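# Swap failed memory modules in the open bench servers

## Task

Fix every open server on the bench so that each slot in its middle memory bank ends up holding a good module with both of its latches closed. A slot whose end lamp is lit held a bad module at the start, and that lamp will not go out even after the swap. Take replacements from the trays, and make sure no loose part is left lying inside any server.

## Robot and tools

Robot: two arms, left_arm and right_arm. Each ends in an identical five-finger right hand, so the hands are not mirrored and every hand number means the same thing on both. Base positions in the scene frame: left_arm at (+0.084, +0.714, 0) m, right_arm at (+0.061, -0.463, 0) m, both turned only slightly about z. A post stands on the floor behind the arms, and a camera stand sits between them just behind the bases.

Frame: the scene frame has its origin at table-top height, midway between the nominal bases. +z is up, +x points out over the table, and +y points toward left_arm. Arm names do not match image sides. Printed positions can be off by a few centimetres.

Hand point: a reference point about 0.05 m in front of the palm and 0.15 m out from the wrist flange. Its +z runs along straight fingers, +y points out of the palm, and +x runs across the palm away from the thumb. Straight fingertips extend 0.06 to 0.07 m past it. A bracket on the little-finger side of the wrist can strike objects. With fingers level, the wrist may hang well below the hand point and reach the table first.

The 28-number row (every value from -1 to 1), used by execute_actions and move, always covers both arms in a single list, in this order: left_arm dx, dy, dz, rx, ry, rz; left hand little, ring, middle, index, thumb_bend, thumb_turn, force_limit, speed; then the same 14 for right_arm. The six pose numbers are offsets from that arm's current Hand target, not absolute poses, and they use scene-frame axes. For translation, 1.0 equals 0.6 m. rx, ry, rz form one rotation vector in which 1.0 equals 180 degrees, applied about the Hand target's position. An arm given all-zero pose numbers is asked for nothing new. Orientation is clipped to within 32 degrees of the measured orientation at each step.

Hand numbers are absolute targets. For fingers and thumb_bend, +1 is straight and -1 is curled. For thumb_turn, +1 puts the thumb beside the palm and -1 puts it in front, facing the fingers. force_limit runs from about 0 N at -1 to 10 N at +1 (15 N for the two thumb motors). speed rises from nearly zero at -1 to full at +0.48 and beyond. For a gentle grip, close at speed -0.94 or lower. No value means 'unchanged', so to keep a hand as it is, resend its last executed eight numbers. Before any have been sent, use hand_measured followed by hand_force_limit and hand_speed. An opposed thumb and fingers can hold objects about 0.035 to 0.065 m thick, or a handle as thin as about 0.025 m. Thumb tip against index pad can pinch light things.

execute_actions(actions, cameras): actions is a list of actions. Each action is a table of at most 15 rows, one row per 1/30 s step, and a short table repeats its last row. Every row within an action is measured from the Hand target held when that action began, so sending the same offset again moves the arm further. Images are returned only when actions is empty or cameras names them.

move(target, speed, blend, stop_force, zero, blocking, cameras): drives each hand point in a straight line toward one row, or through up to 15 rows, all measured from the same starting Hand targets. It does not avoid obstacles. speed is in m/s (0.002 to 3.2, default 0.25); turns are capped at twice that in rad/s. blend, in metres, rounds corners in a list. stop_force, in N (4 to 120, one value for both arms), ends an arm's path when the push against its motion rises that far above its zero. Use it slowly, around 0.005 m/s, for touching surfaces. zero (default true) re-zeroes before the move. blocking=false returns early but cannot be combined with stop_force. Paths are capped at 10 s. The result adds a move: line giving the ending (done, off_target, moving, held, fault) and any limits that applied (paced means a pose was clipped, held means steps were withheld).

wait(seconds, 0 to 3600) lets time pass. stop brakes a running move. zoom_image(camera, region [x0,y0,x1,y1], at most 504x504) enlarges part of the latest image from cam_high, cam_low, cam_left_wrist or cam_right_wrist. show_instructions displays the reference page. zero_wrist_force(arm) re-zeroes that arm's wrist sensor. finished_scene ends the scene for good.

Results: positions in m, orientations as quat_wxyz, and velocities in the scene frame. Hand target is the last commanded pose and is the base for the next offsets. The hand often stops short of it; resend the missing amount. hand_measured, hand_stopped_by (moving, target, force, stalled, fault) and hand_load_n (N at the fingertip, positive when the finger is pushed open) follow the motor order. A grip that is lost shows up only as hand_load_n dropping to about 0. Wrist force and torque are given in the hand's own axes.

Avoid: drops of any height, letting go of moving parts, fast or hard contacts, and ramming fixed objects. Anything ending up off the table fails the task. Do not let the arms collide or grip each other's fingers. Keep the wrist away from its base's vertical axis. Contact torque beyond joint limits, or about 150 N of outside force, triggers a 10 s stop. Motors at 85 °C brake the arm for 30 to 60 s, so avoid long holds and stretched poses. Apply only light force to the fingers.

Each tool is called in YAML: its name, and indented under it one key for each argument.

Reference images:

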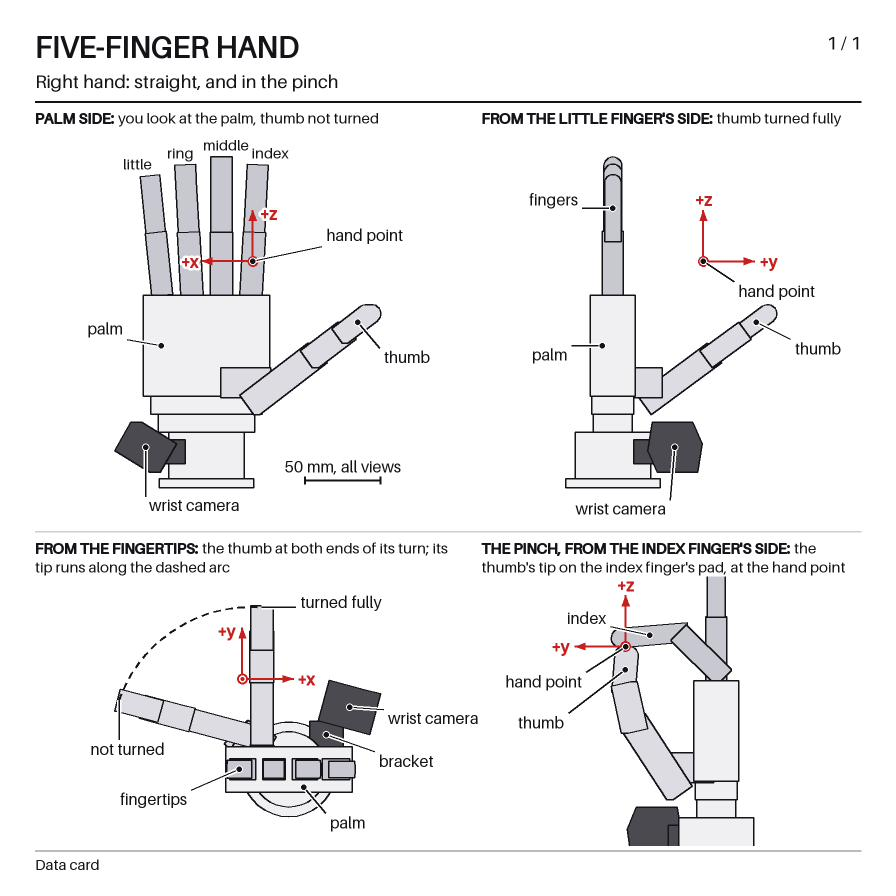

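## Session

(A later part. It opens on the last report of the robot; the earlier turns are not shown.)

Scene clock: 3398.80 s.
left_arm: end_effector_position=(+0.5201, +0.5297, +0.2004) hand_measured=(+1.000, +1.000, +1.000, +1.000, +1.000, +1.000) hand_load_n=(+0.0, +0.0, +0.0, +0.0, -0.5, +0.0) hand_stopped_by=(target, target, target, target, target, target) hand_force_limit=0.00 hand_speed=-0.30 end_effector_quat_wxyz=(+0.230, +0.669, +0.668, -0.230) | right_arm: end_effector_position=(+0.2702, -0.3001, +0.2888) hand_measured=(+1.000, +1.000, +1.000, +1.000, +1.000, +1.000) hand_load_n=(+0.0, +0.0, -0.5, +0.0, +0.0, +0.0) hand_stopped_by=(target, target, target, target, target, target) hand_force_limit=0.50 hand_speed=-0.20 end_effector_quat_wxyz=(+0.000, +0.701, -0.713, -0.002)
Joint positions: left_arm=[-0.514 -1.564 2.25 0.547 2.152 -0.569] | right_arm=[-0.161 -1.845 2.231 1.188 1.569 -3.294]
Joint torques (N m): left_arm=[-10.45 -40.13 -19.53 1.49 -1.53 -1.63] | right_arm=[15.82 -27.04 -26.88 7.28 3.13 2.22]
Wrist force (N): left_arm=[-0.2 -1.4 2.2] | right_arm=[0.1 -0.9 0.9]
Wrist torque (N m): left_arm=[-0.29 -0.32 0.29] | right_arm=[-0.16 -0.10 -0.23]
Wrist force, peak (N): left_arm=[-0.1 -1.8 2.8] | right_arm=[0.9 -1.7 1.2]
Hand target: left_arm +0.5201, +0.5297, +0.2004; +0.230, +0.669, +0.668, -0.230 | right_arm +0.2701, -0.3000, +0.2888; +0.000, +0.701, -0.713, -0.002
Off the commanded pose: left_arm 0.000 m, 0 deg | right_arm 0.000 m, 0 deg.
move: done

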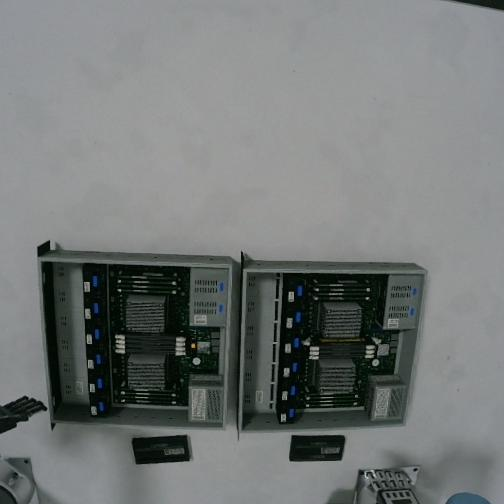

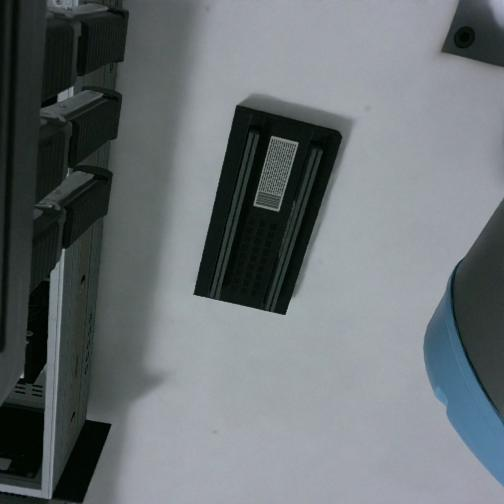

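move:
  target: [0,0,0,0,0,0,1,1,1,1,1,1,0,-0.3,0.1667,0.0,-0.04,0,0,0,1,1,1,1,1,1,0.5,-0.2]
  speed: 0.2
  cameras: ["cam_right_wrist"]

zoom_image:
  camera: "cam_right_wrist"
  region: [304, 90, 504, 320]

Scene clock: 3413.13 s.
left_arm: end_effector_position=(+0.5201, +0.5297, +0.2004) hand_measured=(+1.000, +1.000, +1.000, +1.000, +1.000, +1.000) hand_load_n=(+0.0, +0.0, +0.5, +0.0, +0.0, +0.0) hand_stopped_by=(target, target, target, target, target, target) hand_force_limit=0.00 hand_speed=-0.30 end_effector_quat_wxyz=(+0.230, +0.669, +0.668, -0.230) | right_arm: end_effector_position=(+0.3700, -0.3000, +0.2648) hand_measured=(+1.000, +1.000, +1.000, +1.000, +1.000, +1.000) hand_load_n=(+0.0, +0.0, +0.0, +0.0, +0.0, +0.0) hand_stopped_by=(target, target, target, target, target, target) hand_force_limit=0.50 hand_speed=-0.20 end_effector_quat_wxyz=(+0.000, +0.701, -0.713, -0.002)
Joint positions: left_arm=[-0.514 -1.564 2.25 0.547 2.152 -0.569] | right_arm=[-0.112 -1.633 2.106 1.1 1.569 -3.245]
Joint torques (N m): left_arm=[-10.15 -41.44 -19.19 1.36 -1.71 -1.85] | right_arm=[15.88 -17.43 -45.64 0.13 2.99 1.6]
Wrist force (N): left_arm=[-0.1 -1.4 2.5] | right_arm=[0.2 -0.9 1.2]
Wrist torque (N m): left_arm=[-0.31 -0.36 0.31] | right_arm=[-0.23 -0.18 -0.22]
Wrist force, peak (N): left_arm=[0.0 -1.8 2.8] | right_arm=[0.1 -1.7 1.8]
Hand target: left_arm +0.5201, +0.5297, +0.2004; +0.230, +0.669, +0.668, -0.230 | right_arm +0.3701, -0.3000, +0.2648; +0.000, +0.701, -0.713, -0.002
Off the commanded pose: left_arm 0.000 m, 0 deg | right_arm 0.000 m, 0 deg.
move: done

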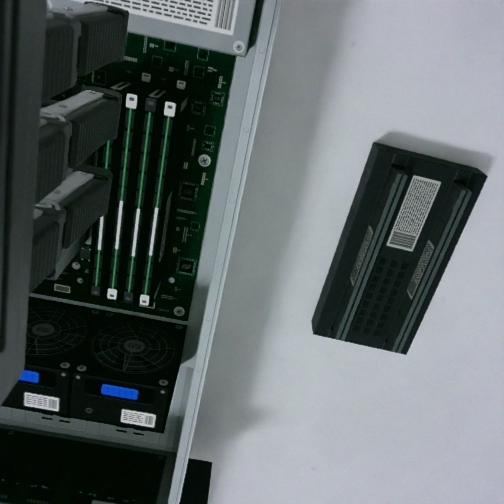

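Scaled by 2.191.

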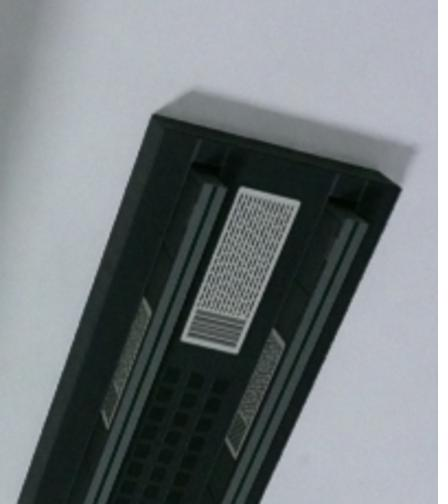

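move:
  target:
    - [0,0,0,0,0,0,1,1,1,1,1,1,0,-0.3,0.2,-0.05,0.06,0,0,0,1,1,1,1,1,1,0.5,-0.2]
    - [0,0,0,0,0,0,1,1,1,1,1,1,0,-0.3,0.467,-0.1333,0.0253,0,0,0,1,1,1,1,1,1,0.5,-0.2]
  speed: 0.25
  blend: 0.02
  cameras: ["cam_right_wrist"]

zoom_image:
  camera: "cam_right_wrist"
  region: [150, 200, 400, 450]

Scene clock: 3427.90 s.
left_arm: end_effector_position=(+0.5201, +0.5297, +0.2004) hand_measured=(+1.000, +1.000, +1.000, +1.000, +1.000, +1.000) hand_load_n=(+0.0, +0.0, +0.0, +0.0, +0.0, +0.0) hand_stopped_by=(target, target, target, target, target, target) hand_force_limit=0.00 hand_speed=-0.30 end_effector_quat_wxyz=(+0.230, +0.669, +0.668, -0.230) | right_arm: end_effector_position=(+0.6501, -0.3800, +0.2800) hand_measured=(+1.000, +1.000, +1.000, +1.000, +1.000, +1.000) hand_load_n=(+0.0, +0.0, +0.0, +0.5, +0.0, +0.0) hand_stopped_by=(target, target, target, target, target, target) hand_force_limit=0.50 hand_speed=-0.20 end_effector_quat_wxyz=(+0.000, +0.701, -0.713, -0.002) end_effector_velocity=(+0.003, +0.000, +0.000) end_effector_angular_velocity=(+0.000, -0.002, -0.001)
Joint positions: left_arm=[-0.514 -1.564 2.25 0.547 2.152 -0.569] | right_arm=[-0.183 -1.212 1.583 1.202 1.569 -3.317]
Joint velocities: left_arm=[within noise] | right_arm=[0 0.003 -0.005 0 0 0.001]
Joint torques (N m): left_arm=[-9.98 -39.68 -19.44 1.22 -1.79 -1.45] | right_arm=[-8.98 -58.5 -47.34 7.2 2.83 -1.13]
Wrist force (N): left_arm=[0.0 -1.5 2.4] | right_arm=[0.0 -0.7 1.2]
Wrist torque (N m): left_arm=[-0.32 -0.36 0.30] | right_arm=[-0.12 -0.07 0.08]
Wrist force, peak (N): left_arm=[-0.2 -1.4 2.9] | right_arm=[0.4 -1.8 1.3]
Hand target: left_arm +0.5201, +0.5297, +0.2004; +0.230, +0.669, +0.668, -0.230 | right_arm +0.6503, -0.3800, +0.2800; +0.000, +0.701, -0.713, -0.002
Off the commanded pose: left_arm 0.000 m, 0 deg | right_arm 0.000 m, 0 deg.
move: done

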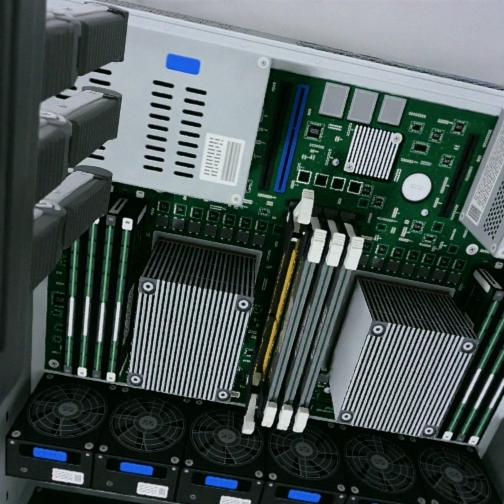

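Scaled by 2.016.

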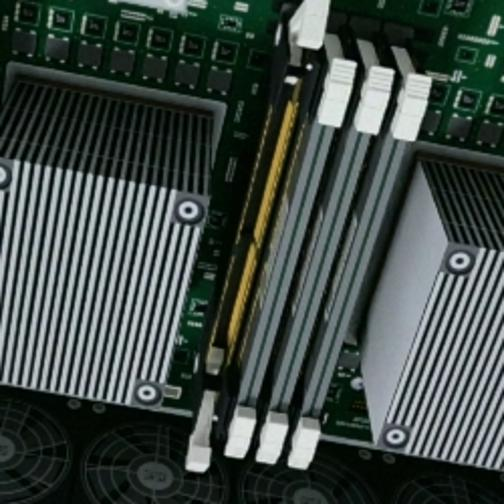

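zoom_image:
  camera: "cam_right_wrist"
  region: [250, 220, 350, 420]

Scaled by 2.520.

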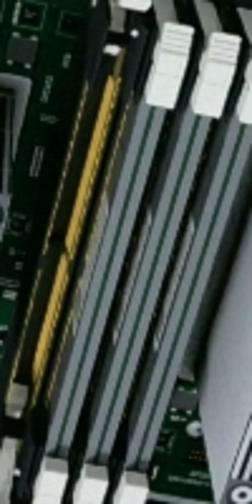

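zoom_image:
  camera: "cam_right_wrist"
  region: [270, 230, 350, 330]

zoom_image:
  camera: "cam_right_wrist"
  region: [250, 320, 330, 430]

Scaled by 5.040.

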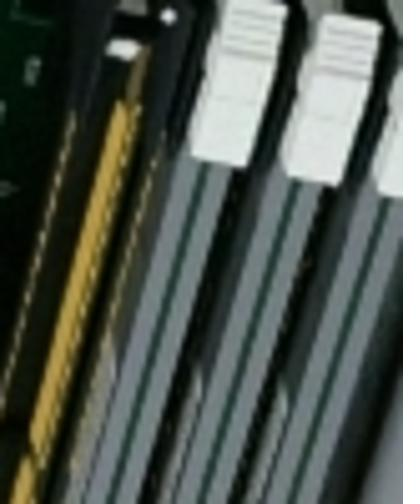

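Scaled by 4.582.

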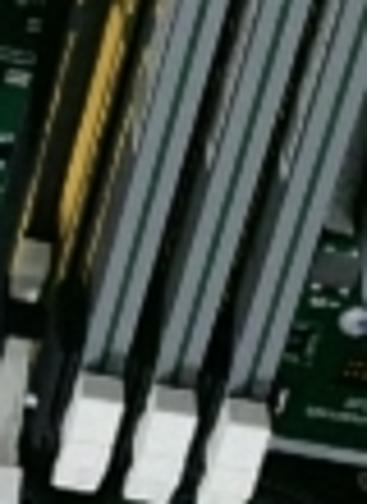

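move:
  target:
    - [0,0,0,0,0,0,1,1,1,1,1,1,0,-0.3,-0.3,0.3,0.05,0,0,0,1,1,1,1,1,1,0.5,-0.2]
    - [0,0,0,0,0,0,1,1,1,1,1,1,0,-0.3,-0.6338,0.8267,0.0147,0,0,0,1,1,1,1,1,1,0.5,-0.2]
  speed: 0.25
  blend: 0.03
  cameras: ["cam_high","cam_right_wrist"]

zoom_image:
  camera: "cam_right_wrist"
  region: [170, 80, 370, 320]

Scene clock: 3468.40 s.
left_arm: end_effector_position=(+0.5201, +0.5297, +0.2004) hand_measured=(+1.000, +1.000, +1.000, +1.000, +1.000, +1.000) hand_load_n=(+0.0, +0.0, +0.0, +0.0, +0.0, +0.0) hand_stopped_by=(target, target, target, target, target, target) hand_force_limit=0.00 hand_speed=-0.30 end_effector_quat_wxyz=(+0.230, +0.669, +0.668, -0.230) | right_arm: end_effector_position=(+0.2701, +0.1159, +0.2888) hand_measured=(+1.000, +1.000, +1.000, +1.000, +1.000, +1.000) hand_load_n=(+0.0, +0.0, +0.0, +0.0, +0.0, +0.0) hand_stopped_by=(target, target, target, target, target, target) hand_force_limit=0.50 hand_speed=-0.20 end_effector_quat_wxyz=(+0.000, +0.701, -0.713, -0.002)
Joint positions: left_arm=[-0.514 -1.564 2.25 0.547 2.152 -0.569] | right_arm=[0.832 -1.285 1.665 1.19 1.567 -2.302]
Joint torques (N m): left_arm=[-11.29 -38.88 -19.19 1.54 -1.56 -1.65] | right_arm=[16.98 -47 -46.54 7.18 2.65 1.71]
Wrist force (N): left_arm=[0.0 -1.2 2.4] | right_arm=[-0.7 -0.4 1.3]
Wrist torque (N m): left_arm=[-0.26 -0.34 0.31] | right_arm=[-0.12 0.00 -0.29]
Wrist force, peak (N): left_arm=[-0.1 -2.1 2.8] | right_arm=[1.0 -1.7 1.4]
Hand target: left_arm +0.5201, +0.5297, +0.2004; +0.230, +0.669, +0.668, -0.230 | right_arm +0.2700, +0.1160, +0.2888; +0.000, +0.701, -0.713, -0.002
Off the commanded pose: left_arm 0.000 m, 0 deg | right_arm 0.000 m, 0 deg.
move: done

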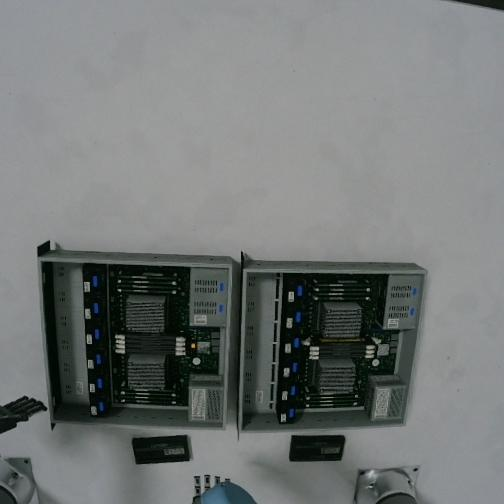

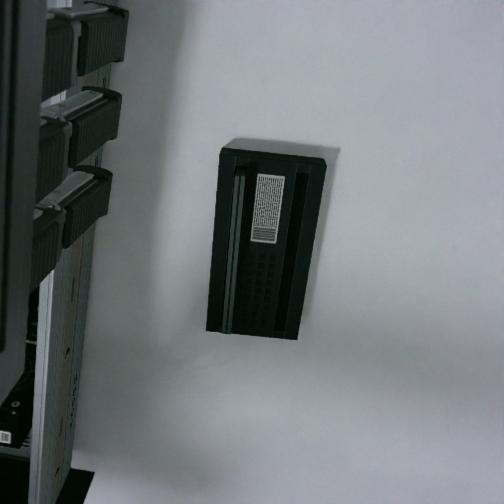

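Scaled by 2.100.

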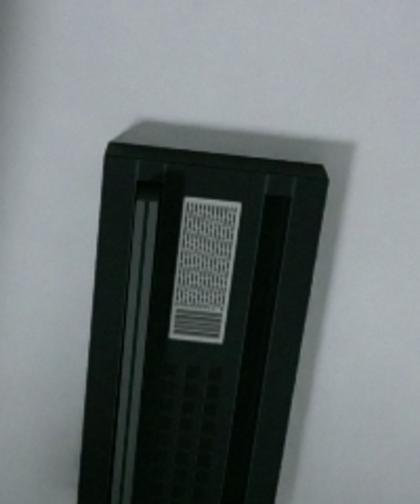

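move:
  target:
    - [0,0,0,0,0,0,1,1,1,1,1,1,0,-0.3,0.05,-0.3,0.02,0,0,0,1,1,1,1,1,1,0.5,-0.2]
    - [0,0,0,0,0,0,1,1,1,1,1,1,0,-0.3,0.01,-0.74,0.0,0,0,0,1,1,1,1,1,1,0.5,-0.2]
  speed: 0.25
  blend: 0.03
  cameras: ["cam_right_wrist"]

zoom_image:
  camera: "cam_right_wrist"
  region: [170, 120, 370, 360]

Scene clock: 3512.40 s.
left_arm: end_effector_position=(+0.5201, +0.5297, +0.2004) hand_measured=(+1.000, +1.000, +1.000, +1.000, +1.000, +1.000) hand_load_n=(+0.0, +0.0, +0.0, +0.0, +0.0, +0.0) hand_stopped_by=(target, target, target, target, target, target) hand_force_limit=0.00 hand_speed=-0.30 end_effector_quat_wxyz=(+0.230, +0.669, +0.668, -0.230) | right_arm: end_effector_position=(+0.2760, -0.3279, +0.2888) hand_measured=(+1.000, +1.000, +1.000, +1.000, +1.000, +1.000) hand_load_n=(+0.0, +0.0, +0.0, +0.0, +0.0, +0.0) hand_stopped_by=(target, target, target, target, target, target) hand_force_limit=0.50 hand_speed=-0.20 end_effector_quat_wxyz=(+0.000, +0.701, -0.713, -0.002)
Joint positions: left_arm=[-0.514 -1.564 2.25 0.547 2.152 -0.569] | right_arm=[-0.268 -1.858 2.24 1.193 1.57 -3.402]
Joint torques (N m): left_arm=[-10.68 -40.17 -19.37 1.82 -1.51 -1.45] | right_arm=[-12.79 -28.49 -27.56 7.05 -2.62 -1.98]
Wrist force (N): left_arm=[0.5 -1.4 2.4] | right_arm=[-0.2 -0.7 1.1]
Wrist torque (N m): left_arm=[-0.29 -0.41 0.33] | right_arm=[-0.15 -0.06 0.10]
Wrist force, peak (N): left_arm=[-0.1 -1.5 2.9] | right_arm=[-1.9 -0.4 1.4]
Hand target: left_arm +0.5201, +0.5297, +0.2004; +0.230, +0.669, +0.668, -0.230 | right_arm +0.2760, -0.3280, +0.2888; +0.000, +0.701, -0.713, -0.002
Off the commanded pose: left_arm 0.000 m, 0 deg | right_arm 0.000 m, 0 deg.
move: done

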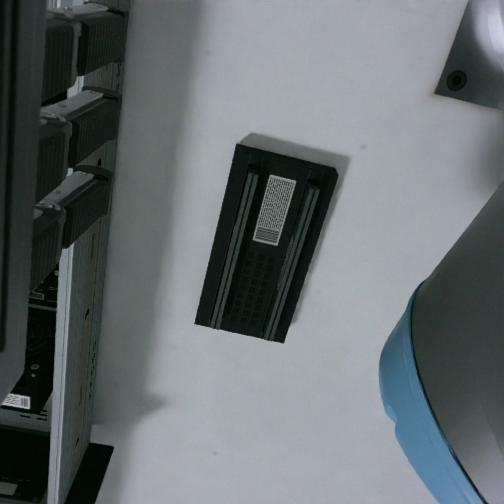

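Scaled by 2.100.

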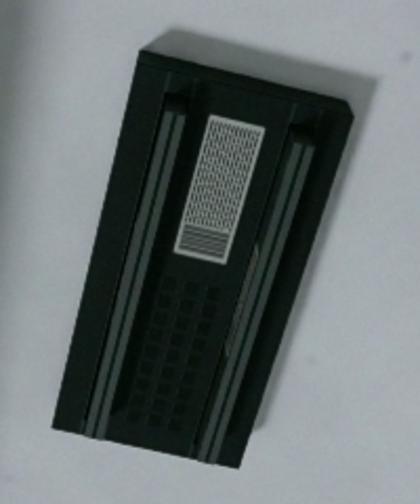

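move:
  target: [0,0,0,0,0,0,1,1,1,1,1,1,0,-0.3,-0.015,-0.0535,-0.0658,0,0,0,1,1,1,1,1,1,0.5,-0.2]
  speed: 0.2
  cameras: ["cam_right_wrist"]

zoom_image:
  camera: "cam_right_wrist"
  region: [220, 200, 380, 320]

zoom_image:
  camera: "cam_right_wrist"
  region: [200, 300, 360, 420]

move:
  target: [0,0,0,0,0,0,1,1,1,1,1,1,0,-0.3,0.0742,0,0,0,0,0,1,1,1,1,1,1,0.5,-0.2]
  speed: 0.2
  cameras: ["cam_right_wrist"]

zoom_image:
  camera: "cam_right_wrist"
  region: [220, 200, 380, 320]

zoom_image:
  camera: "cam_right_wrist"
  region: [200, 300, 360, 420]

Scene clock: 3596.33 s.
left_arm: end_effector_position=(+0.5201, +0.5297, +0.2004) hand_measured=(+1.000, +1.000, +1.000, +1.000, +1.000, +1.000) hand_load_n=(+0.0, +0.0, +0.0, +0.0, +0.0, +0.0) hand_stopped_by=(target, target, target, target, target, target) hand_force_limit=0.00 hand_speed=-0.30 end_effector_quat_wxyz=(+0.230, +0.669, +0.668, -0.230) | right_arm: end_effector_position=(+0.2670, -0.3600, +0.2494) hand_measured=(+1.000, +1.000, +1.000, +1.000, +1.000, +1.000) hand_load_n=(+0.0, +0.0, +0.0, +0.0, +0.0, +0.0) hand_stopped_by=(target, target, target, target, target, target) hand_force_limit=0.50 hand_speed=-0.20 end_effector_quat_wxyz=(+0.000, +0.701, -0.713, -0.002)
Joint positions: left_arm=[-0.514 -1.564 2.25 0.547 2.152 -0.569] | right_arm=[-0.416 -1.87 2.322 1.121 1.57 -3.549]
Joint torques (N m): left_arm=[-10.03 -39.88 -19.13 1.54 -1.27 -1.57] | right_arm=[-12.04 -26.21 -24.59 0.1 -2.74 -1.15]
Wrist force (N): left_arm=[0.0 -1.2 2.5] | right_arm=[0.0 -0.5 0.9]
Wrist torque (N m): left_arm=[-0.26 -0.34 0.30] | right_arm=[-0.09 -0.08 0.14]
Wrist force, peak (N): left_arm=[0.0 -1.7 2.8] | right_arm=[0.7 -0.6 1.7]
Hand target: left_arm +0.5201, +0.5297, +0.2004; +0.230, +0.669, +0.668, -0.230 | right_arm +0.2670, -0.3601, +0.2493; +0.000, +0.701, -0.713, -0.002
Off the commanded pose: left_arm 0.000 m, 0 deg | right_arm 0.000 m, 0 deg.
move: done

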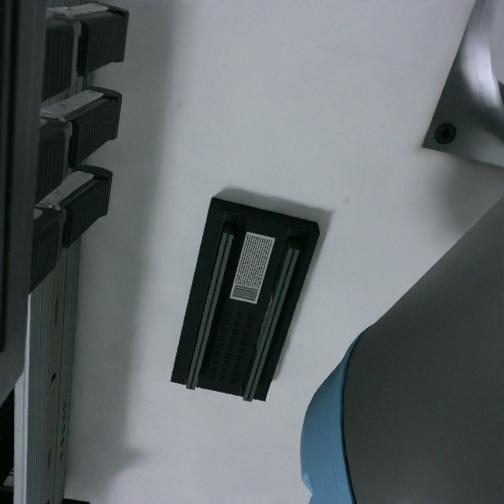

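Scaled by 3.150.

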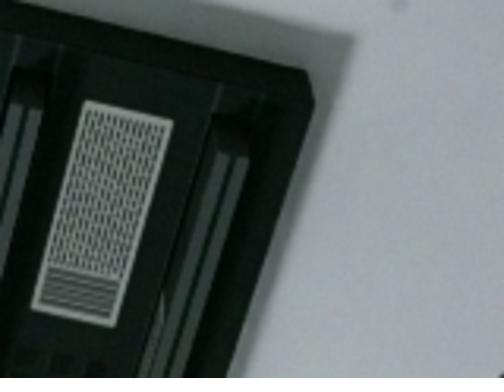

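Scaled by 3.150.

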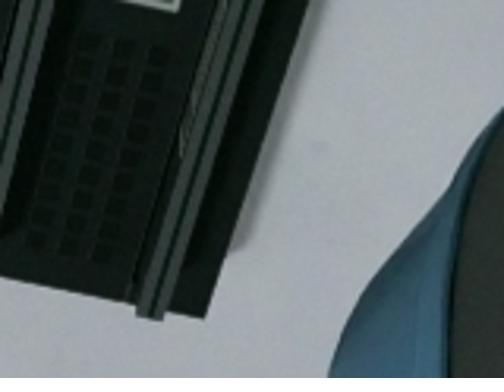

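Scene clock: 3597.23 s.
left_arm: end_effector_position=(+0.5201, +0.5297, +0.2004) hand_measured=(+1.000, +1.000, +1.000, +1.000, +1.000, +1.000) hand_load_n=(+0.0, +0.0, +0.0, +0.0, +0.0, +0.0) hand_stopped_by=(target, target, target, target, target, target) hand_force_limit=0.00 hand_speed=-0.30 end_effector_quat_wxyz=(+0.230, +0.669, +0.668, -0.230) | right_arm: end_effector_position=(+0.3114, -0.3601, +0.2493) hand_measured=(+1.000, +1.000, +1.000, +1.000, +1.000, +1.000) hand_load_n=(+0.0, +0.0, +0.0, +0.0, +0.0, +0.0) hand_stopped_by=(target, target, target, target, target, target) hand_force_limit=0.50 hand_speed=-0.20 end_effector_quat_wxyz=(+0.000, +0.701, -0.713, -0.002)
Joint positions: left_arm=[-0.514 -1.564 2.25 0.547 2.152 -0.569] | right_arm=[-0.346 -1.767 2.25 1.091 1.57 -3.48]
Joint torques (N m): left_arm=[-9.75 -37.54 -18.71 1.51 -1.69 -1.24] | right_arm=[13.55 -5.98 -44.95 -0.13 2.92 2.23]
Wrist force (N): left_arm=[0.2 -1.4 2.7] | right_arm=[0.0 -1.0 1.4]
Wrist torque (N m): left_arm=[-0.32 -0.41 0.32] | right_arm=[-0.23 -0.13 -0.23]
Wrist force, peak (N): left_arm=[-0.2 -1.7 2.8] | right_arm=[0.5 -1.8 1.3]
Hand target: left_arm +0.5201, +0.5297, +0.2004; +0.230, +0.669, +0.668, -0.230 | right_arm +0.3115, -0.3601, +0.2493; +0.000, +0.701, -0.713, -0.002
Off the commanded pose: left_arm 0.000 m, 0 deg | right_arm 0.000 m, 0 deg.
move: done

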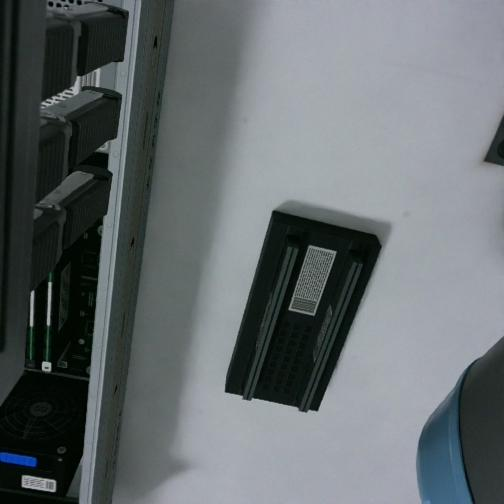

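Scaled by 3.150.

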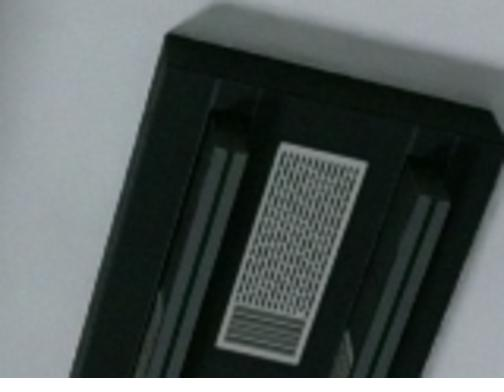

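Scaled by 3.150.

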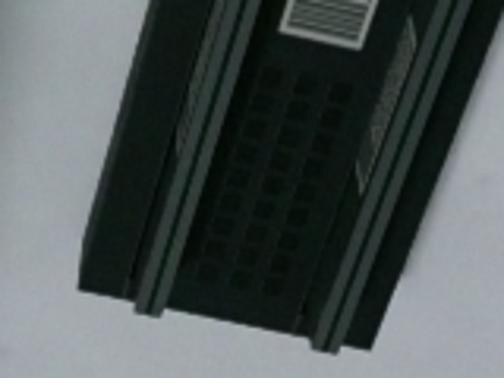

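move:
  target:
    - [0,0,0,0,0,0,1,1,1,1,1,1,0,-0.3,0.05,0.1333,0.12,0,0,-0.3333,-1,-1,-0.25,-0.38,0.68,-1,-0.2,-0.5]
    - [0,0,0,0,0,0,1,1,1,1,1,1,0,-0.3,0.05,0.2333,0.12,0,0,-0.6667,-1,-1,-0.25,-0.38,0.68,-1,-0.2,-0.5]
  speed: 0.3
  blend: 0.01
  cameras: ["cam_high"]

Scene clock: 3646.63 s.
left_arm: end_effector_position=(+0.5201, +0.5297, +0.2004) hand_measured=(+1.000, +1.000, +1.000, +1.000, +1.000, +1.000) hand_load_n=(+0.0, +0.0, +0.0, +0.0, +0.0, +0.0) hand_stopped_by=(target, target, target, target, target, target) hand_force_limit=0.00 hand_speed=-0.30 end_effector_quat_wxyz=(+0.230, +0.669, +0.668, -0.230) | right_arm: end_effector_position=(+0.3415, -0.2201, +0.3213) hand_measured=(-1.000, -1.000, -0.250, -0.380, +0.680, -1.000) hand_load_n=(+0.0, +0.0, +0.5, +0.5, +0.0, +0.0) hand_stopped_by=(target, target, target, target, target, target) hand_force_limit=-0.20 hand_speed=-0.50 end_effector_quat_wxyz=(+0.001, +0.267, +0.964, +0.001)
Joint positions: left_arm=[-0.514 -1.564 2.25 0.547 2.152 -0.569] | right_arm=[0.147 -1.859 2.178 1.249 1.57 -0.892]
Joint torques (N m): left_arm=[-8.18 -38.52 -19.52 1.54 -1.42 -1.53] | right_arm=[15.18 1.08 -46.69 0.17 2.87 2.21]
Wrist force (N): left_arm=[0.4 -1.1 2.7] | right_arm=[-0.4 -0.8 0.9]
Wrist torque (N m): left_arm=[-0.26 -0.43 0.34] | right_arm=[-0.13 -0.05 -0.28]
Wrist force, peak (N): left_arm=[-0.3 -1.9 3.0] | right_arm=[-0.2 -0.6 1.9]
Hand target: left_arm +0.5201, +0.5297, +0.2004; +0.230, +0.669, +0.668, -0.230 | right_arm +0.3415, -0.2201, +0.3213; +0.001, +0.267, +0.964, +0.001
Off the commanded pose: left_arm 0.000 m, 0 deg | right_arm 0.000 m, 0 deg.
move: done

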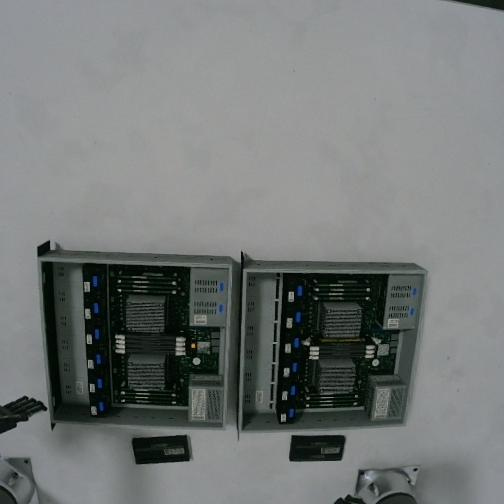

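move:
  target:
    - [0,0,0,0,0,0,1,1,1,1,1,1,0,-0.3,-0.07,-0.0223,-0.1,-0.0365,0.2291,-0.2985,-1,-1,-0.25,-0.38,0.68,-1,-0.2,-0.5]
    - [0,0,0,0,0,0,1,1,1,1,1,1,0,-0.3,-0.1438,-0.0223,-0.3,-0.0365,0.2291,-0.2985,-1,-1,-0.25,-0.38,0.68,-1,-0.2,-0.5]
  speed: 0.25
  blend: 0.01
  cameras: ["cam_high","cam_right_wrist","cam_low"]

Scene clock: 3660.90 s.
left_arm: end_effector_position=(+0.5201, +0.5297, +0.2004) hand_measured=(+1.000, +1.000, +1.000, +1.000, +1.000, +1.000) hand_load_n=(+0.0, +0.0, +0.0, +0.0, +0.0, +0.0) hand_stopped_by=(target, target, target, target, target, target) hand_force_limit=0.00 hand_speed=-0.30 end_effector_quat_wxyz=(+0.230, +0.669, +0.668, -0.230) | right_arm: end_effector_position=(+0.2553, -0.2335, +0.1415) hand_measured=(-1.000, -1.000, -0.250, -0.380, +0.680, -1.000) hand_load_n=(+0.0, +0.0, +0.5, +0.0, +0.0, +0.0) hand_stopped_by=(target, target, target, target, target, target) hand_force_limit=-0.20 hand_speed=-0.50 end_effector_quat_wxyz=(-0.311, +0.648, +0.681, -0.142)
Joint positions: left_arm=[-0.514 -1.564 2.25 0.547 2.152 -0.569] | right_arm=[0.08 -1.419 2.384 1.263 1.318 -0.067]
Joint torques (N m): left_arm=[-7.85 -37.76 -19.13 1.4 -1.57 -1.32] | right_arm=[14.31 -18.8 -11.16 0.77 -3.12 2.01]
Wrist force (N): left_arm=[-0.3 -1.5 2.4] | right_arm=[-0.9 0.8 0.5]
Wrist torque (N m): left_arm=[-0.31 -0.31 0.28] | right_arm=[-0.03 0.04 -0.16]
Wrist force, peak (N): left_arm=[-0.3 -1.5 3.0] | right_arm=[-1.1 0.9 1.6]
Hand target: left_arm +0.5201, +0.5297, +0.2004; +0.230, +0.669, +0.668, -0.230 | right_arm +0.2552, -0.2335, +0.1413; -0.311, +0.648, +0.681, -0.142
Off the commanded pose: left_arm 0.000 m, 0 deg | right_arm 0.000 m, 0 deg.
move: done
Images, in order (width x height): cam_high 504x504, cam_low 504x504, cam_right_wrist 504x504.

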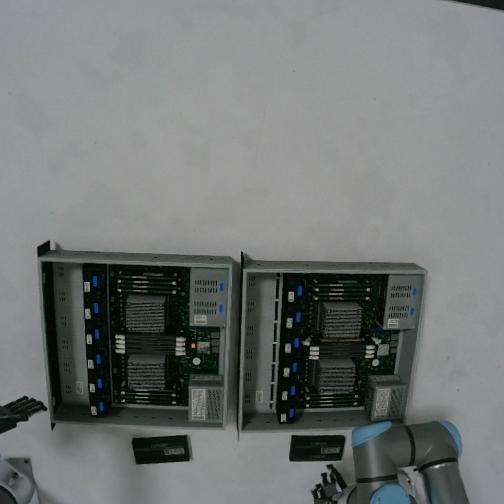

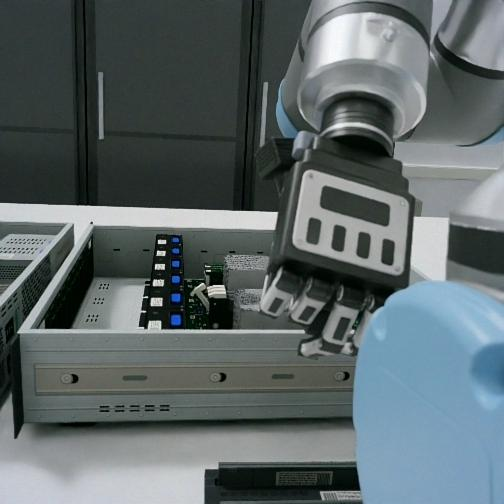

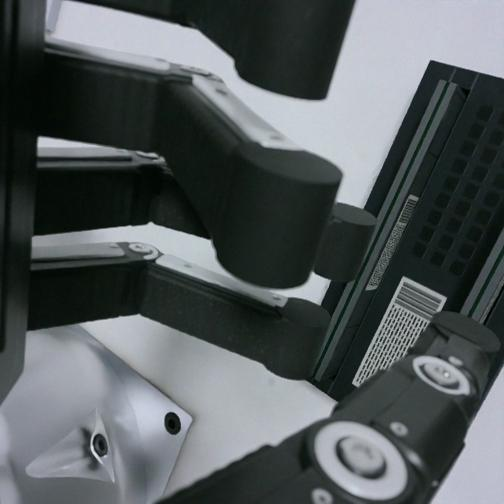

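move:
  target: [0,0,0,0,0,0,1,1,1,1,1,1,0,-0.3,0,0,-0.1188,0,0,0,-1,-1,-0.29,-0.41,0.68,-1,-0.2,-0.5]
  speed: 0.06
  cameras: ["cam_low","cam_right_wrist"]

zoom_image:
  camera: "cam_right_wrist"
  region: [254, 100, 504, 350]

Scene clock: 3667.93 s.
left_arm: end_effector_position=(+0.5201, +0.5297, +0.2004) hand_measured=(+1.000, +1.000, +1.000, +1.000, +1.000, +1.000) hand_load_n=(+0.0, +0.0, +0.0, +0.0, +0.0, +0.0) hand_stopped_by=(target, target, target, target, target, target) hand_force_limit=0.00 hand_speed=-0.30 end_effector_quat_wxyz=(+0.230, +0.669, +0.668, -0.230) | right_arm: end_effector_position=(+0.2553, -0.2335, +0.0702) hand_measured=(-1.000, -1.000, -0.290, -0.410, +0.680, -1.000) hand_load_n=(+0.0, +0.0, +0.0, +0.0, +0.0, +0.0) hand_stopped_by=(target, target, target, target, target, target) hand_force_limit=-0.20 hand_speed=-0.50 end_effector_quat_wxyz=(-0.311, +0.648, +0.681, -0.142)
Joint positions: left_arm=[-0.514 -1.564 2.25 0.547 2.152 -0.569] | right_arm=[0.08 -1.269 2.415 1.083 1.318 -0.067]
Joint torques (N m): left_arm=[-9.66 -37.92 -19.13 1.58 -1.67 -1.09] | right_arm=[10.65 -28.87 -4.18 0.36 -1.96 1.76]
Wrist force (N): left_arm=[0.0 -1.7 2.3] | right_arm=[-1.2 1.0 0.1]
Wrist torque (N m): left_arm=[-0.33 -0.36 0.30] | right_arm=[-0.01 0.04 -0.16]
Wrist force, peak (N): left_arm=[0.4 -1.7 2.8] | right_arm=[-1.3 1.2 0.7]
Hand target: left_arm +0.5201, +0.5297, +0.2004; +0.230, +0.669, +0.668, -0.230 | right_arm +0.2552, -0.2335, +0.0701; -0.311, +0.648, +0.681, -0.142
Off the commanded pose: left_arm 0.000 m, 0 deg | right_arm 0.000 m, 0 deg.
move: done

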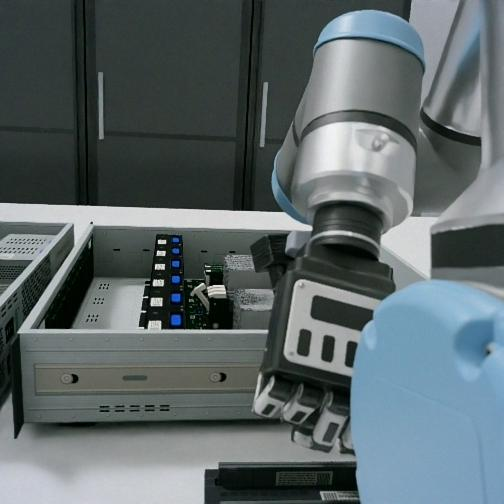

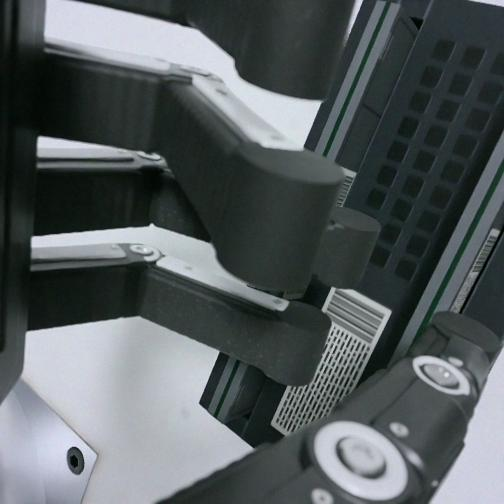

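Scaled by 2.016.

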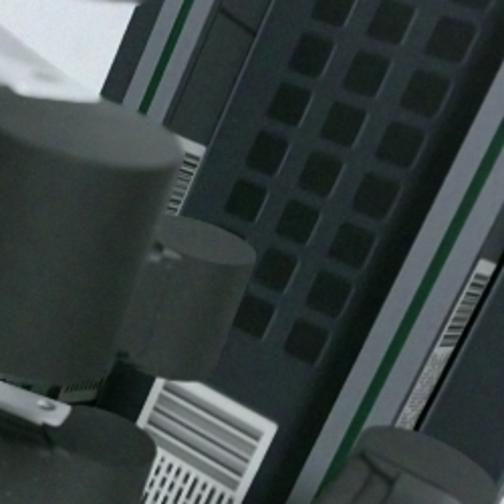

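move:
  target: [0,0,0,0,0,0,1,1,1,1,1,1,0,-0.3,0,0,-0.04,0,0,0,-1,-1,-0.29,-0.41,0.68,-1,-0.2,-0.5]
  speed: 0.04
  stop_force: 4
  cameras: ["cam_right_wrist"]

zoom_image:
  camera: "cam_right_wrist"
  region: [254, 100, 504, 350]

Scene clock: 3680.27 s.
left_arm: end_effector_position=(+0.5201, +0.5297, +0.2004) hand_measured=(+1.000, +1.000, +1.000, +1.000, +1.000, +1.000) hand_load_n=(+0.0, +0.0, +0.0, +0.0, +0.0, +0.0) hand_stopped_by=(target, target, target, target, target, target) hand_force_limit=0.00 hand_speed=-0.30 end_effector_quat_wxyz=(+0.230, +0.669, +0.668, -0.230) | right_arm: end_effector_position=(+0.2552, -0.2335, +0.0461) hand_measured=(-1.000, -1.000, -0.290, -0.410, +0.680, -1.000) hand_load_n=(+0.0, +0.0, +0.0, +0.0, +0.0, +0.0) hand_stopped_by=(target, target, target, target, target, target) hand_force_limit=-0.20 hand_speed=-0.50 end_effector_quat_wxyz=(-0.311, +0.648, +0.681, -0.142)
Joint positions: left_arm=[-0.514 -1.564 2.25 0.547 2.152 -0.569] | right_arm=[0.08 -1.215 2.42 1.023 1.318 -0.067]
Joint torques (N m): left_arm=[-10.11 -38.9 -18.87 1.69 -1.47 -1.15] | right_arm=[2.4 -27.92 -2.07 0.31 -1.21 1.08]
Wrist force (N): left_arm=[0.0 -1.6 2.5] | right_arm=[-0.5 0.7 0.2]
Wrist torque (N m): left_arm=[-0.34 -0.37 0.31] | right_arm=[-0.02 0.00 -0.16]
Wrist force, peak (N): left_arm=[0.0 -1.9 2.7] | right_arm=[-1.0 1.4 0.7]
Hand target: left_arm +0.5201, +0.5297, +0.2004; +0.230, +0.669, +0.668, -0.230 | right_arm +0.2552, -0.2335, +0.0461; -0.311, +0.648, +0.681, -0.142
Off the commanded pose: left_arm 0.000 m, 0 deg | right_arm 0.000 m, 0 deg.
move: done

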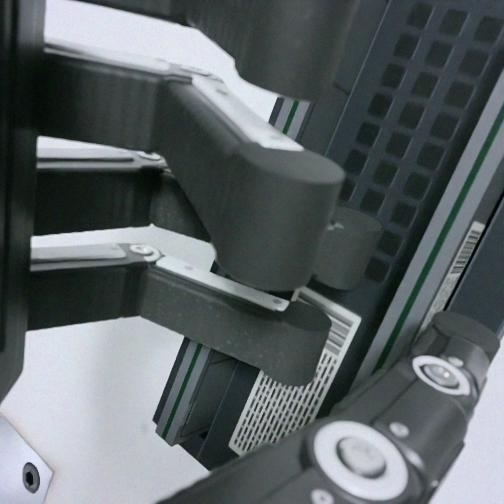

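Scaled by 2.016.

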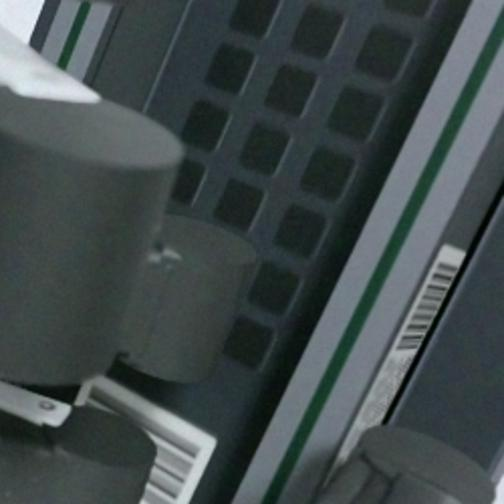

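move:
  target: [0,0,0,0,0,0,1,1,1,1,1,1,0,-0.3,0,0,-0.0213,0,0,0,-1,-1,-0.29,-0.41,0.68,-1,-0.2,-0.5]
  speed: 0.02
  stop_force: 4
  cameras: ["cam_right_wrist","cam_low"]

zoom_image:
  camera: "cam_right_wrist"
  region: [254, 150, 504, 400]

Scene clock: 3686.23 s.
left_arm: end_effector_position=(+0.5201, +0.5297, +0.2004) hand_measured=(+1.000, +1.000, +1.000, +1.000, +1.000, +1.000) hand_load_n=(+0.0, +0.0, +0.0, +0.0, +0.0, +0.0) hand_stopped_by=(target, target, target, target, target, target) hand_force_limit=0.00 hand_speed=-0.30 end_effector_quat_wxyz=(+0.230, +0.669, +0.668, -0.230) | right_arm: end_effector_position=(+0.2552, -0.2335, +0.0333) hand_measured=(-1.000, -1.000, -0.290, -0.410, +0.680, -1.000) hand_load_n=(+0.0, +0.0, +0.0, +0.0, +0.0, +0.0) hand_stopped_by=(target, target, target, target, target, target) hand_force_limit=-0.20 hand_speed=-0.50 end_effector_quat_wxyz=(-0.311, +0.648, +0.681, -0.142)
Joint positions: left_arm=[-0.514 -1.564 2.25 0.547 2.152 -0.569] | right_arm=[0.08 -1.185 2.422 0.991 1.318 -0.067]
Joint torques (N m): left_arm=[-9.97 -38.02 -19.39 1.66 -1.51 -1.1] | right_arm=[-0.36 -30.96 -0.27 0.51 -0.84 1.21]
Wrist force (N): left_arm=[0.1 -1.7 2.7] | right_arm=[-0.4 0.7 0.2]
Wrist torque (N m): left_arm=[-0.37 -0.40 0.31] | right_arm=[-0.06 -0.02 -0.14]
Wrist force, peak (N): left_arm=[0.1 -1.8 2.9] | right_arm=[-0.7 0.9 0.8]
Hand target: left_arm +0.5201, +0.5297, +0.2004; +0.230, +0.669, +0.668, -0.230 | right_arm +0.2552, -0.2335, +0.0333; -0.311, +0.648, +0.681, -0.142
Off the commanded pose: left_arm 0.000 m, 0 deg | right_arm 0.000 m, 0 deg.
move: done
Images, in order (width x height): cam_low 504x504, cam_right_wrist 504x504.

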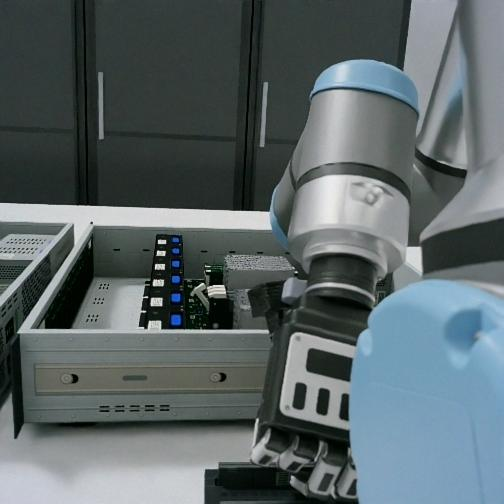

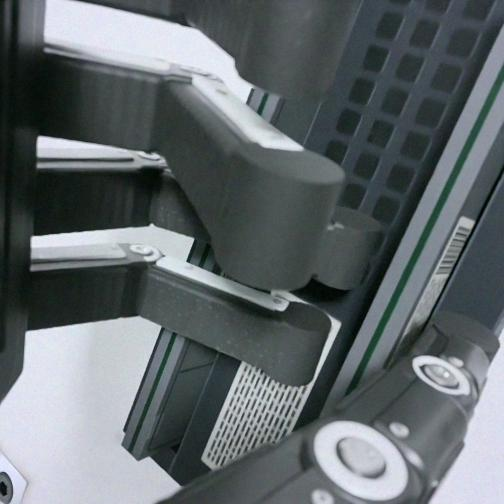

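Scaled by 2.016.

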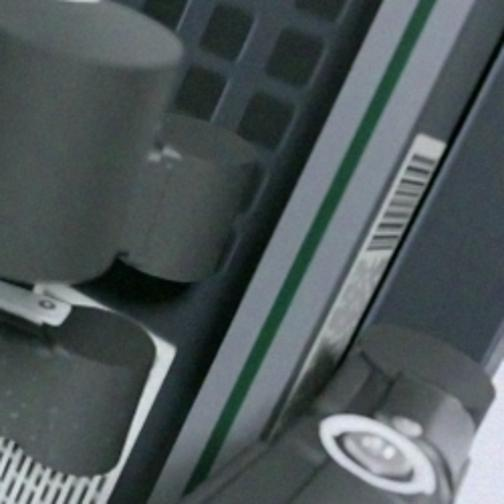

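move:
  target: [0,0,0,0,0,0,1,1,1,1,1,1,0,-0.3,0,0,0,0,0,0,-1,-1,-0.29,-0.41,0.42,-1,-0.7,-0.92]
  speed: 0.02
  cameras: ["cam_right_wrist"]

zoom_image:
  camera: "cam_right_wrist"
  region: [254, 150, 504, 400]

Scene clock: 3697.40 s.
left_arm: end_effector_position=(+0.5201, +0.5297, +0.2004) hand_measured=(+1.000, +1.000, +1.000, +1.000, +1.000, +1.000) hand_load_n=(+0.0, +0.0, +0.0, +0.0, +0.0, +0.0) hand_stopped_by=(target, target, target, target, target, target) hand_force_limit=0.00 hand_speed=-0.30 end_effector_quat_wxyz=(+0.230, +0.669, +0.668, -0.230) | right_arm: end_effector_position=(+0.2552, -0.2335, +0.0333) hand_measured=(-1.000, -1.000, -0.290, -0.410, +0.466, -1.000) hand_load_n=(+0.0, +0.0, +0.0, +0.5, +2.0, +0.0) hand_stopped_by=(target, target, target, target, force, target) hand_force_limit=-0.70 hand_speed=-0.92 end_effector_quat_wxyz=(-0.311, +0.648, +0.681, -0.142)
Joint positions: left_arm=[-0.514 -1.564 2.25 0.547 2.152 -0.569] | right_arm=[0.08 -1.185 2.422 0.991 1.318 -0.067]
Joint torques (N m): left_arm=[-9.1 -37.89 -19.67 1.75 -1.65 -1.4] | right_arm=[0.2 -30.53 -0.5 0.72 -1.31 1.54]
Wrist force (N): left_arm=[0.0 -1.4 2.2] | right_arm=[-0.8 1.1 0.7]
Wrist torque (N m): left_arm=[-0.28 -0.36 0.31] | right_arm=[-0.03 0.04 -0.14]
Wrist force, peak (N): left_arm=[0.1 -1.4 3.0] | right_arm=[-0.8 1.5 0.7]
Hand target: left_arm +0.5201, +0.5297, +0.2004; +0.230, +0.669, +0.668, -0.230 | right_arm +0.2552, -0.2335, +0.0333; -0.311, +0.648, +0.681, -0.142
Off the commanded pose: left_arm 0.000 m, 0 deg | right_arm 0.000 m, 0 deg.
move: done

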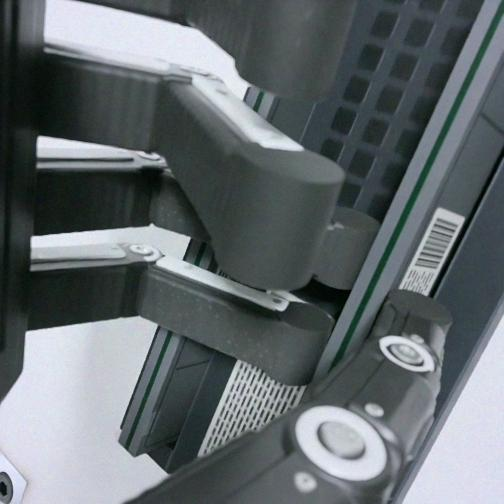

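Scaled by 2.016.

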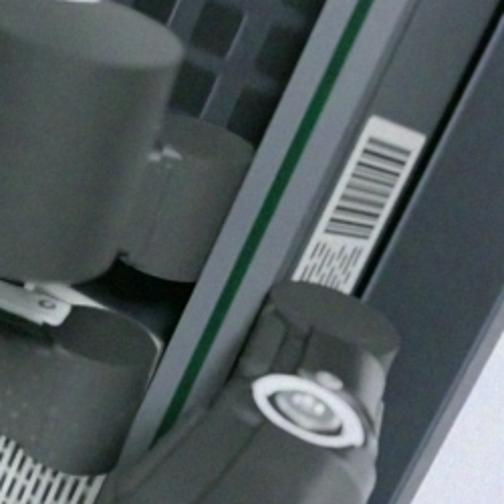

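move:
  target:
    - [0,0,0,0,0,0,1,1,1,1,1,1,0,-0.3,0,0,0,0,0,0,-1,-1,-0.29,-0.41,0.60,-1,-0.7,-0.8]
    - [0,0,0,0,0,0,1,1,1,1,1,1,0,-0.3,0.006,0,0,0,0,0,-1,-1,-0.29,-0.41,0.60,-1,-0.7,-0.8]
  speed: 0.02
  cameras: ["cam_right_wrist"]

zoom_image:
  camera: "cam_right_wrist"
  region: [254, 150, 504, 400]

move:
  target: [0,0,0,0,0,0,1,1,1,1,1,1,0,-0.3,0,0,0,0,0,0,-1,-1,-0.29,-0.41,0.42,-1,-0.7,-0.92]
  speed: 0.02
  cameras: ["cam_right_wrist"]

zoom_image:
  camera: "cam_right_wrist"
  region: [254, 150, 504, 400]

Scene clock: 3712.70 s.
left_arm: end_effector_position=(+0.5201, +0.5297, +0.2004) hand_measured=(+1.000, +1.000, +1.000, +1.000, +1.000, +1.000) hand_load_n=(+0.0, +0.0, +0.0, +0.0, +0.0, +0.0) hand_stopped_by=(target, target, target, target, target, target) hand_force_limit=0.00 hand_speed=-0.30 end_effector_quat_wxyz=(+0.230, +0.669, +0.668, -0.230) | right_arm: end_effector_position=(+0.2587, -0.2335, +0.0333) hand_measured=(-1.000, -1.000, -0.290, -0.410, +0.600, -1.000) hand_load_n=(+0.0, +0.0, +0.0, +0.0, +0.0, +0.0) hand_stopped_by=(target, target, target, target, target, target) hand_force_limit=-0.70 hand_speed=-0.80 end_effector_quat_wxyz=(-0.311, +0.648, +0.681, -0.142)
Joint positions: left_arm=[-0.514 -1.564 2.25 0.547 2.152 -0.569] | right_arm=[0.079 -1.182 2.416 0.995 1.318 -0.068]
Joint torques (N m): left_arm=[-9.37 -37.75 -19.46 1.65 -1.3 -1.2] | right_arm=[-10.09 -28.36 -18.94 7.49 2.39 -1.45]
Wrist force (N): left_arm=[0.3 -1.4 2.7] | right_arm=[-0.6 0.9 0.4]
Wrist torque (N m): left_arm=[-0.31 -0.40 0.32] | right_arm=[-0.03 0.02 0.02]
Wrist force, peak (N): left_arm=[0.3 -1.9 2.7] | right_arm=[-1.1 1.0 0.9]
Hand target: left_arm +0.5201, +0.5297, +0.2004; +0.230, +0.669, +0.668, -0.230 | right_arm +0.2588, -0.2335, +0.0333; -0.311, +0.648, +0.681, -0.142
Off the commanded pose: left_arm 0.000 m, 0 deg | right_arm 0.000 m, 0 deg.
move: done

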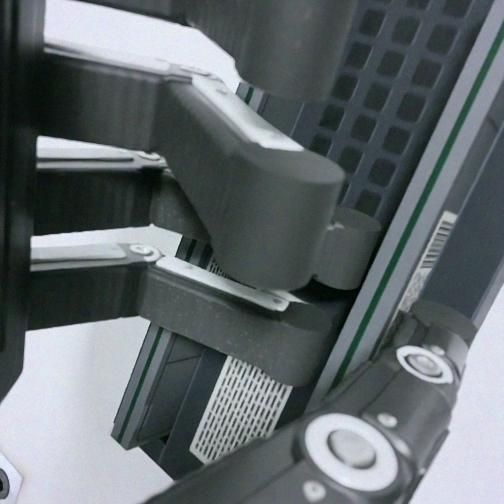

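Scaled by 2.016.

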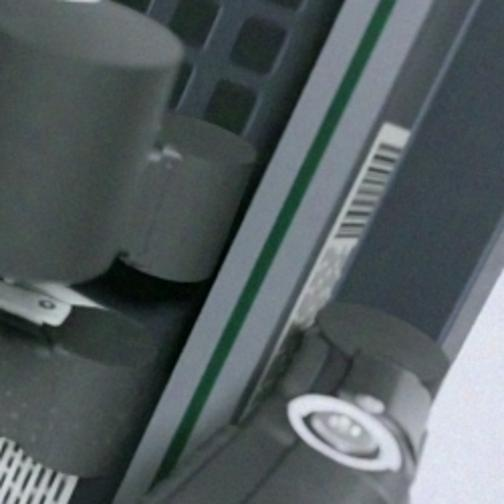

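Scene clock: 3714.20 s.
left_arm: end_effector_position=(+0.5201, +0.5297, +0.2004) hand_measured=(+1.000, +1.000, +1.000, +1.000, +1.000, +1.000) hand_load_n=(+0.0, +0.0, +0.0, +0.0, +0.0, +0.0) hand_stopped_by=(target, target, target, target, target, target) hand_force_limit=0.00 hand_speed=-0.30 end_effector_quat_wxyz=(+0.230, +0.669, +0.668, -0.230) | right_arm: end_effector_position=(+0.2588, -0.2335, +0.0333) hand_measured=(-1.000, -1.000, -0.290, -0.410, +0.456, -1.000) hand_load_n=(+0.0, +0.0, +0.5, +0.0, +2.5, +0.0) hand_stopped_by=(target, target, target, target, force, target) hand_force_limit=-0.70 hand_speed=-0.92 end_effector_quat_wxyz=(-0.311, +0.648, +0.681, -0.142)
Joint positions: left_arm=[-0.514 -1.564 2.25 0.547 2.152 -0.569] | right_arm=[0.079 -1.182 2.416 0.995 1.318 -0.068]
Joint torques (N m): left_arm=[-10.62 -37.49 -18.77 2.11 -1.71 -1.34] | right_arm=[-9.78 -29.88 -19.53 7.53 2.36 -1.37]
Wrist force (N): left_arm=[-0.2 -1.5 2.5] | right_arm=[-0.7 0.3 0.4]
Wrist torque (N m): left_arm=[-0.31 -0.31 0.29] | right_arm=[-0.09 0.03 0.02]
Wrist force, peak (N): left_arm=[-0.2 -1.6 2.9] | right_arm=[-0.8 1.0 0.6]
Hand target: left_arm +0.5201, +0.5297, +0.2004; +0.230, +0.669, +0.668, -0.230 | right_arm +0.2588, -0.2335, +0.0333; -0.311, +0.648, +0.681, -0.142
Off the commanded pose: left_arm 0.000 m, 0 deg | right_arm 0.000 m, 0 deg.
move: done

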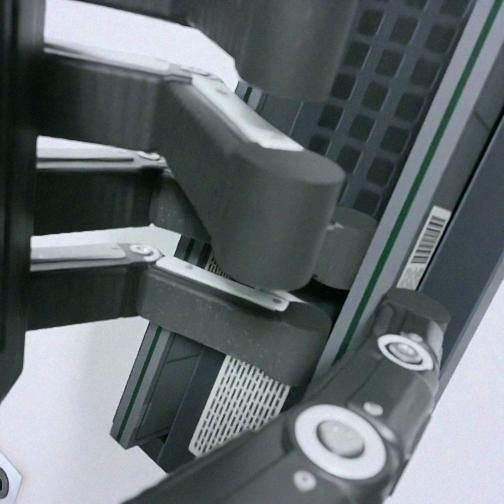

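Scaled by 2.016.

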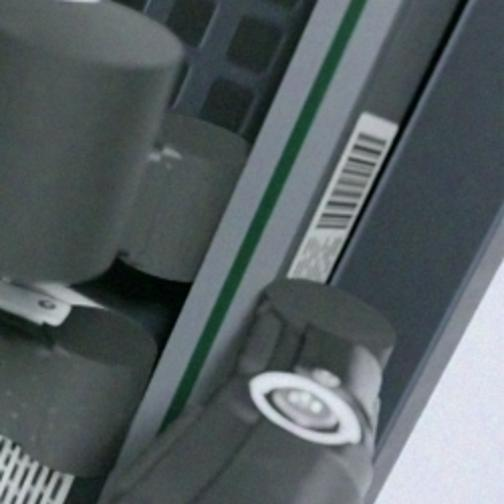

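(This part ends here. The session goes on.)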